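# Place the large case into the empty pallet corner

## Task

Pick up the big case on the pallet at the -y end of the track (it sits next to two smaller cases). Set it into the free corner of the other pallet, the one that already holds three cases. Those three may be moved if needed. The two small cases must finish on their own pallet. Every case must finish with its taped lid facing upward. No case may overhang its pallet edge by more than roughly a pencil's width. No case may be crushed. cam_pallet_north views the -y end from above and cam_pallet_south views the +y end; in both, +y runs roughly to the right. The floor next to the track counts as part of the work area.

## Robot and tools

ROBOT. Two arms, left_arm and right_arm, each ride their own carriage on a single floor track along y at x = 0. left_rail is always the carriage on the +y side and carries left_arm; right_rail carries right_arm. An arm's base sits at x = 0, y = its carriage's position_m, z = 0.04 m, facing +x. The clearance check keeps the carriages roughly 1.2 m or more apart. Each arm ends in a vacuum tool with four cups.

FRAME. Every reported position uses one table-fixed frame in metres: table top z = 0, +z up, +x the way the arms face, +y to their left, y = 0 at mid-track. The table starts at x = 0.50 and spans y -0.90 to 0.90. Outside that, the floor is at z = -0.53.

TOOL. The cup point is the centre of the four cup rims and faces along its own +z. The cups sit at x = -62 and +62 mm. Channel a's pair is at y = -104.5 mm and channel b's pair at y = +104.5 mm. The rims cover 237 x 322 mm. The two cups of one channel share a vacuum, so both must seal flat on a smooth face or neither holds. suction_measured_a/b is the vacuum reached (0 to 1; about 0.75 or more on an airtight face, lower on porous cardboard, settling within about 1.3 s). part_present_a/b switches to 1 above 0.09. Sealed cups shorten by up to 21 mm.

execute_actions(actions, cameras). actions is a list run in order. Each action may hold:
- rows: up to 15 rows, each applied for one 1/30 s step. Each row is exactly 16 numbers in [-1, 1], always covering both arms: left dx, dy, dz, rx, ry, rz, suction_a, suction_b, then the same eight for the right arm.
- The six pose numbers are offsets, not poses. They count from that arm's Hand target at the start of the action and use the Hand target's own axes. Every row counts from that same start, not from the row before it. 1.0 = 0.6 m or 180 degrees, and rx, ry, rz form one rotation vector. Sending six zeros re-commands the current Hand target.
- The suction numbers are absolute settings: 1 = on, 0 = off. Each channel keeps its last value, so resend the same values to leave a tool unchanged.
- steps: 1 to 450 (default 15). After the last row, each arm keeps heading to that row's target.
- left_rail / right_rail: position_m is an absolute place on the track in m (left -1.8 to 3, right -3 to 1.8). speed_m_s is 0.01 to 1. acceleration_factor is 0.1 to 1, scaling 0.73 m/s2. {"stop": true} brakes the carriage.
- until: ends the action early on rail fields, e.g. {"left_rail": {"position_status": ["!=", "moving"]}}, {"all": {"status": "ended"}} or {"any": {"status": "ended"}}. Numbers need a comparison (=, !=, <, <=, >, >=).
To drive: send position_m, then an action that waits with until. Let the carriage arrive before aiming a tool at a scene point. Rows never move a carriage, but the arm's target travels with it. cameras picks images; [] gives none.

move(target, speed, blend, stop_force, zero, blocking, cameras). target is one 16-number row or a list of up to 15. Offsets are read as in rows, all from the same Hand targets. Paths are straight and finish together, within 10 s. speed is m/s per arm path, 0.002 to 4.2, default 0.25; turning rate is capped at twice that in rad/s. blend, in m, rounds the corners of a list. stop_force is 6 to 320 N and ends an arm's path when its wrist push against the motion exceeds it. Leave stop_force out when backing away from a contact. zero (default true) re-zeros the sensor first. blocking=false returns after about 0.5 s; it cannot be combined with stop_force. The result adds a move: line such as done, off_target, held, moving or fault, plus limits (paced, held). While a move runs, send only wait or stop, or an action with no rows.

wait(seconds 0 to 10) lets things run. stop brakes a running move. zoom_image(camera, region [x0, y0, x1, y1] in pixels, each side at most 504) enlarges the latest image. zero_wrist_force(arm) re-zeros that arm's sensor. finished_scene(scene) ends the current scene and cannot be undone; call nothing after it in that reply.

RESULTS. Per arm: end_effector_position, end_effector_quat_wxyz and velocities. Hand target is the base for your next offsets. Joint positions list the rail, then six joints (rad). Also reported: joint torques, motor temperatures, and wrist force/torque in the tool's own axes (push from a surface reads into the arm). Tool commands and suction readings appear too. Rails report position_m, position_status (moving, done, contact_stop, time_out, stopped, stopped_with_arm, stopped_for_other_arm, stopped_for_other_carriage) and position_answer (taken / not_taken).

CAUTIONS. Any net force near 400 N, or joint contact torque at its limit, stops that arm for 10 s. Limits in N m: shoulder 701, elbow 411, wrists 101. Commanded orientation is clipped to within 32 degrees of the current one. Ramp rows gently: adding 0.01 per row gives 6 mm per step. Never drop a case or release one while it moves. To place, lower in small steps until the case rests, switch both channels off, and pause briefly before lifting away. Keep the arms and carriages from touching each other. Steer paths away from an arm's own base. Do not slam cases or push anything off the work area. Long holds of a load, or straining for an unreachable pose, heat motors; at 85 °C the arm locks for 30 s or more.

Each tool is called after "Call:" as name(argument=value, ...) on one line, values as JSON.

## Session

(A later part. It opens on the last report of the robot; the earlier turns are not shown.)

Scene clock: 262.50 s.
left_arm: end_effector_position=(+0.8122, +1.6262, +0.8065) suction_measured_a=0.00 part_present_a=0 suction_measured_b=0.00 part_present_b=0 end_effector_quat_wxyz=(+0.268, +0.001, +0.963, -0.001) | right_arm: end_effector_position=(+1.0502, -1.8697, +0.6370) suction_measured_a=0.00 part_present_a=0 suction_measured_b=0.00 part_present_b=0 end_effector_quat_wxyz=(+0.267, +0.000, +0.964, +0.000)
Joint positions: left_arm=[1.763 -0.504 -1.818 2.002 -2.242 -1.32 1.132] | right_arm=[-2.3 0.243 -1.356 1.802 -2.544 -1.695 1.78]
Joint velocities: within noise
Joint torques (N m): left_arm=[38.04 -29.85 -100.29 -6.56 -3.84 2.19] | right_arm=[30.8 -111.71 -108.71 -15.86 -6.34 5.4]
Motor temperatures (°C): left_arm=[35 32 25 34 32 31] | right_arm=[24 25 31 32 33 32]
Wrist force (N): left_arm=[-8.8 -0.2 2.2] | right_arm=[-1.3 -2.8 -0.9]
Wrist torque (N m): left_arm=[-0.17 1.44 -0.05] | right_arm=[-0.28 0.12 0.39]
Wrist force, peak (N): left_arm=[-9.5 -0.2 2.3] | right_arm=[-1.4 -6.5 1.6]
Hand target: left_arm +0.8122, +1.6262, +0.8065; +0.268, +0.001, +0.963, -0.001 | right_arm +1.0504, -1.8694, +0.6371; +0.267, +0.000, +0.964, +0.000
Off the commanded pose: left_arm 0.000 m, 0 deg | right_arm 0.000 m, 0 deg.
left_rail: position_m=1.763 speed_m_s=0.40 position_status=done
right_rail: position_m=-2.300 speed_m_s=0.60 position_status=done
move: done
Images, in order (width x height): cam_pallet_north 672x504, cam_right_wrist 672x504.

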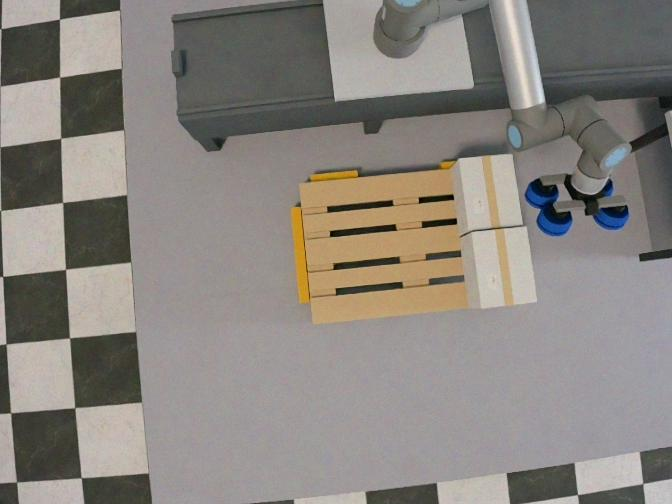

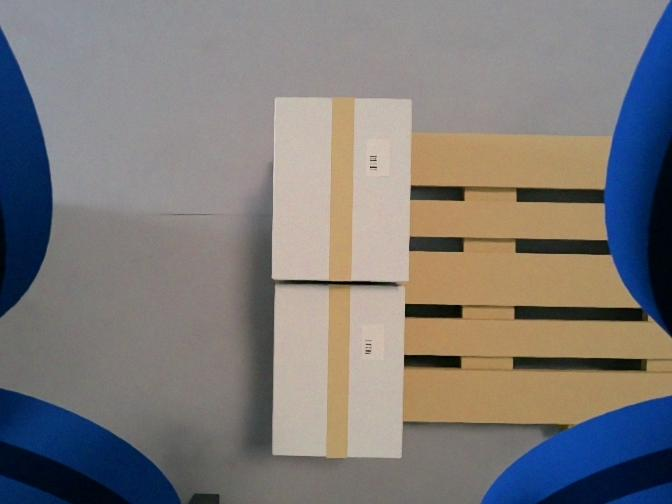

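Call:
execute_actions(actions=[{"right_rail":{"position_m":-1.95,"speed_m_s":0.4,"acceleration_factor":0.4},"steps":400,"until":{"all":{"status":"ended"}}}], cameras=["cam_right_wrist"])

Call:
zoom_image(camera="cam_right_wrist", region=[330, 60, 530, 260])

Call:
zoom_image(camera="cam_right_wrist", region=[330, 260, 530, 460])

Scene clock: 265.20 s.
left_arm: end_effector_position=(+0.8122, +1.6262, +0.8065) suction_measured_a=0.00 part_present_a=0 suction_measured_b=0.00 part_present_b=0 end_effector_quat_wxyz=(+0.268, +0.001, +0.963, -0.001) | right_arm: end_effector_position=(+1.0504, -1.5194, +0.6371) suction_measured_a=0.00 part_present_a=0 suction_measured_b=0.00 part_present_b=0 end_effector_quat_wxyz=(+0.267, +0.000, +0.964, +0.000)
Joint positions: left_arm=[1.763 -0.504 -1.818 2.002 -2.242 -1.32 1.132] | right_arm=[-1.95 0.243 -1.356 1.802 -2.545 -1.695 1.78]
Joint velocities: within noise
Joint torques (N m): left_arm=[35.39 -32.69 -90.92 -7.12 -3.87 2.56] | right_arm=[7.43 -127.16 -95.3 -12.82 -5.41 5.79]
Motor temperatures (°C): left_arm=[35 32 25 34 32 31] | right_arm=[24 25 31 32 33 32]
Wrist force (N): left_arm=[-8.5 -0.9 2.0] | right_arm=[-1.2 -2.9 -0.9]
Wrist torque (N m): left_arm=[-0.27 1.40 -0.05] | right_arm=[-0.29 0.11 0.38]
Wrist force, peak (N): left_arm=[-9.4 -0.8 2.2] | right_arm=[-1.5 -4.4 -1.1]
Hand target: left_arm +0.8122, +1.6262, +0.8065; +0.268, +0.001, +0.963, -0.001 | right_arm +1.0504, -1.5194, +0.6371; +0.267, +0.000, +0.964, +0.000
Tool commands: left_gripper/suction_a=+0.0 left_gripper/suction_b=+0.0 right_gripper/suction_a=+0.0 right_gripper/suction_b=+0.0
Off the commanded pose: left_arm 0.000 m, 0 deg | right_arm 0.000 m, 0 deg.
left_rail: position_m=1.763 speed_m_s=0.40 position_status=done
right_rail: position_m=-1.950 speed_m_s=0.40 position_status=done
Images, in order (width x height): cam_right_wrist 672x504.

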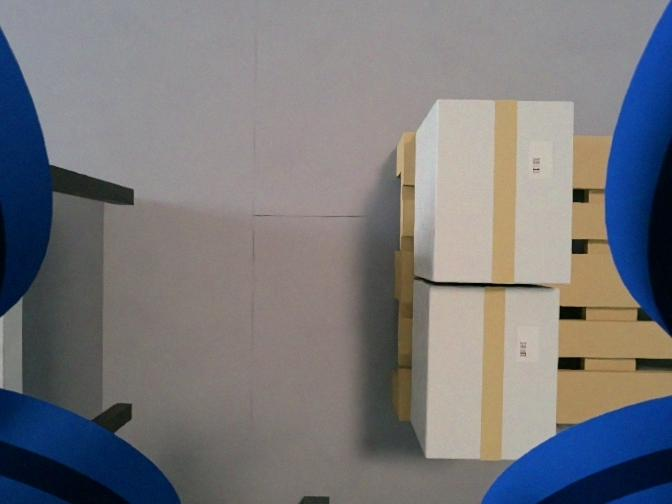

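Scaled by 2.520.

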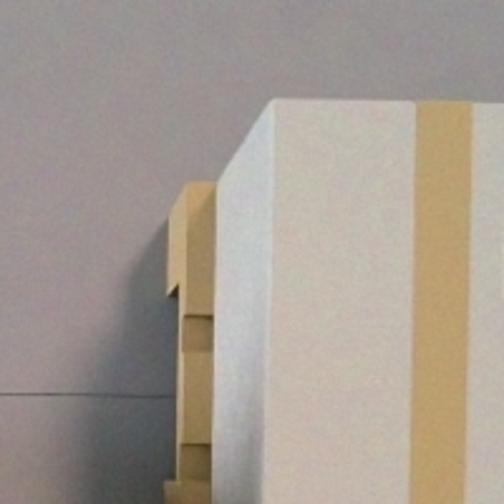

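Scaled by 2.520.

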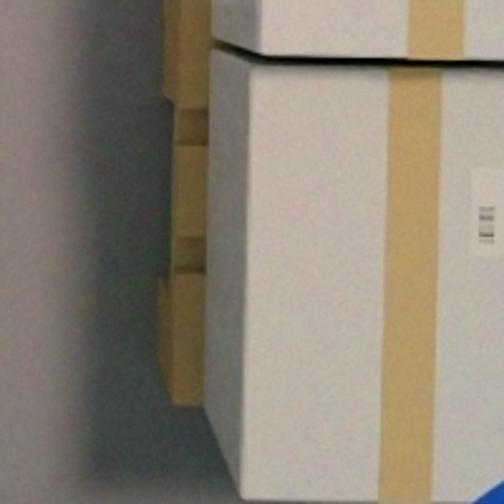

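Call:
finished_scene(scene=2)

The scene is finished: the task was done.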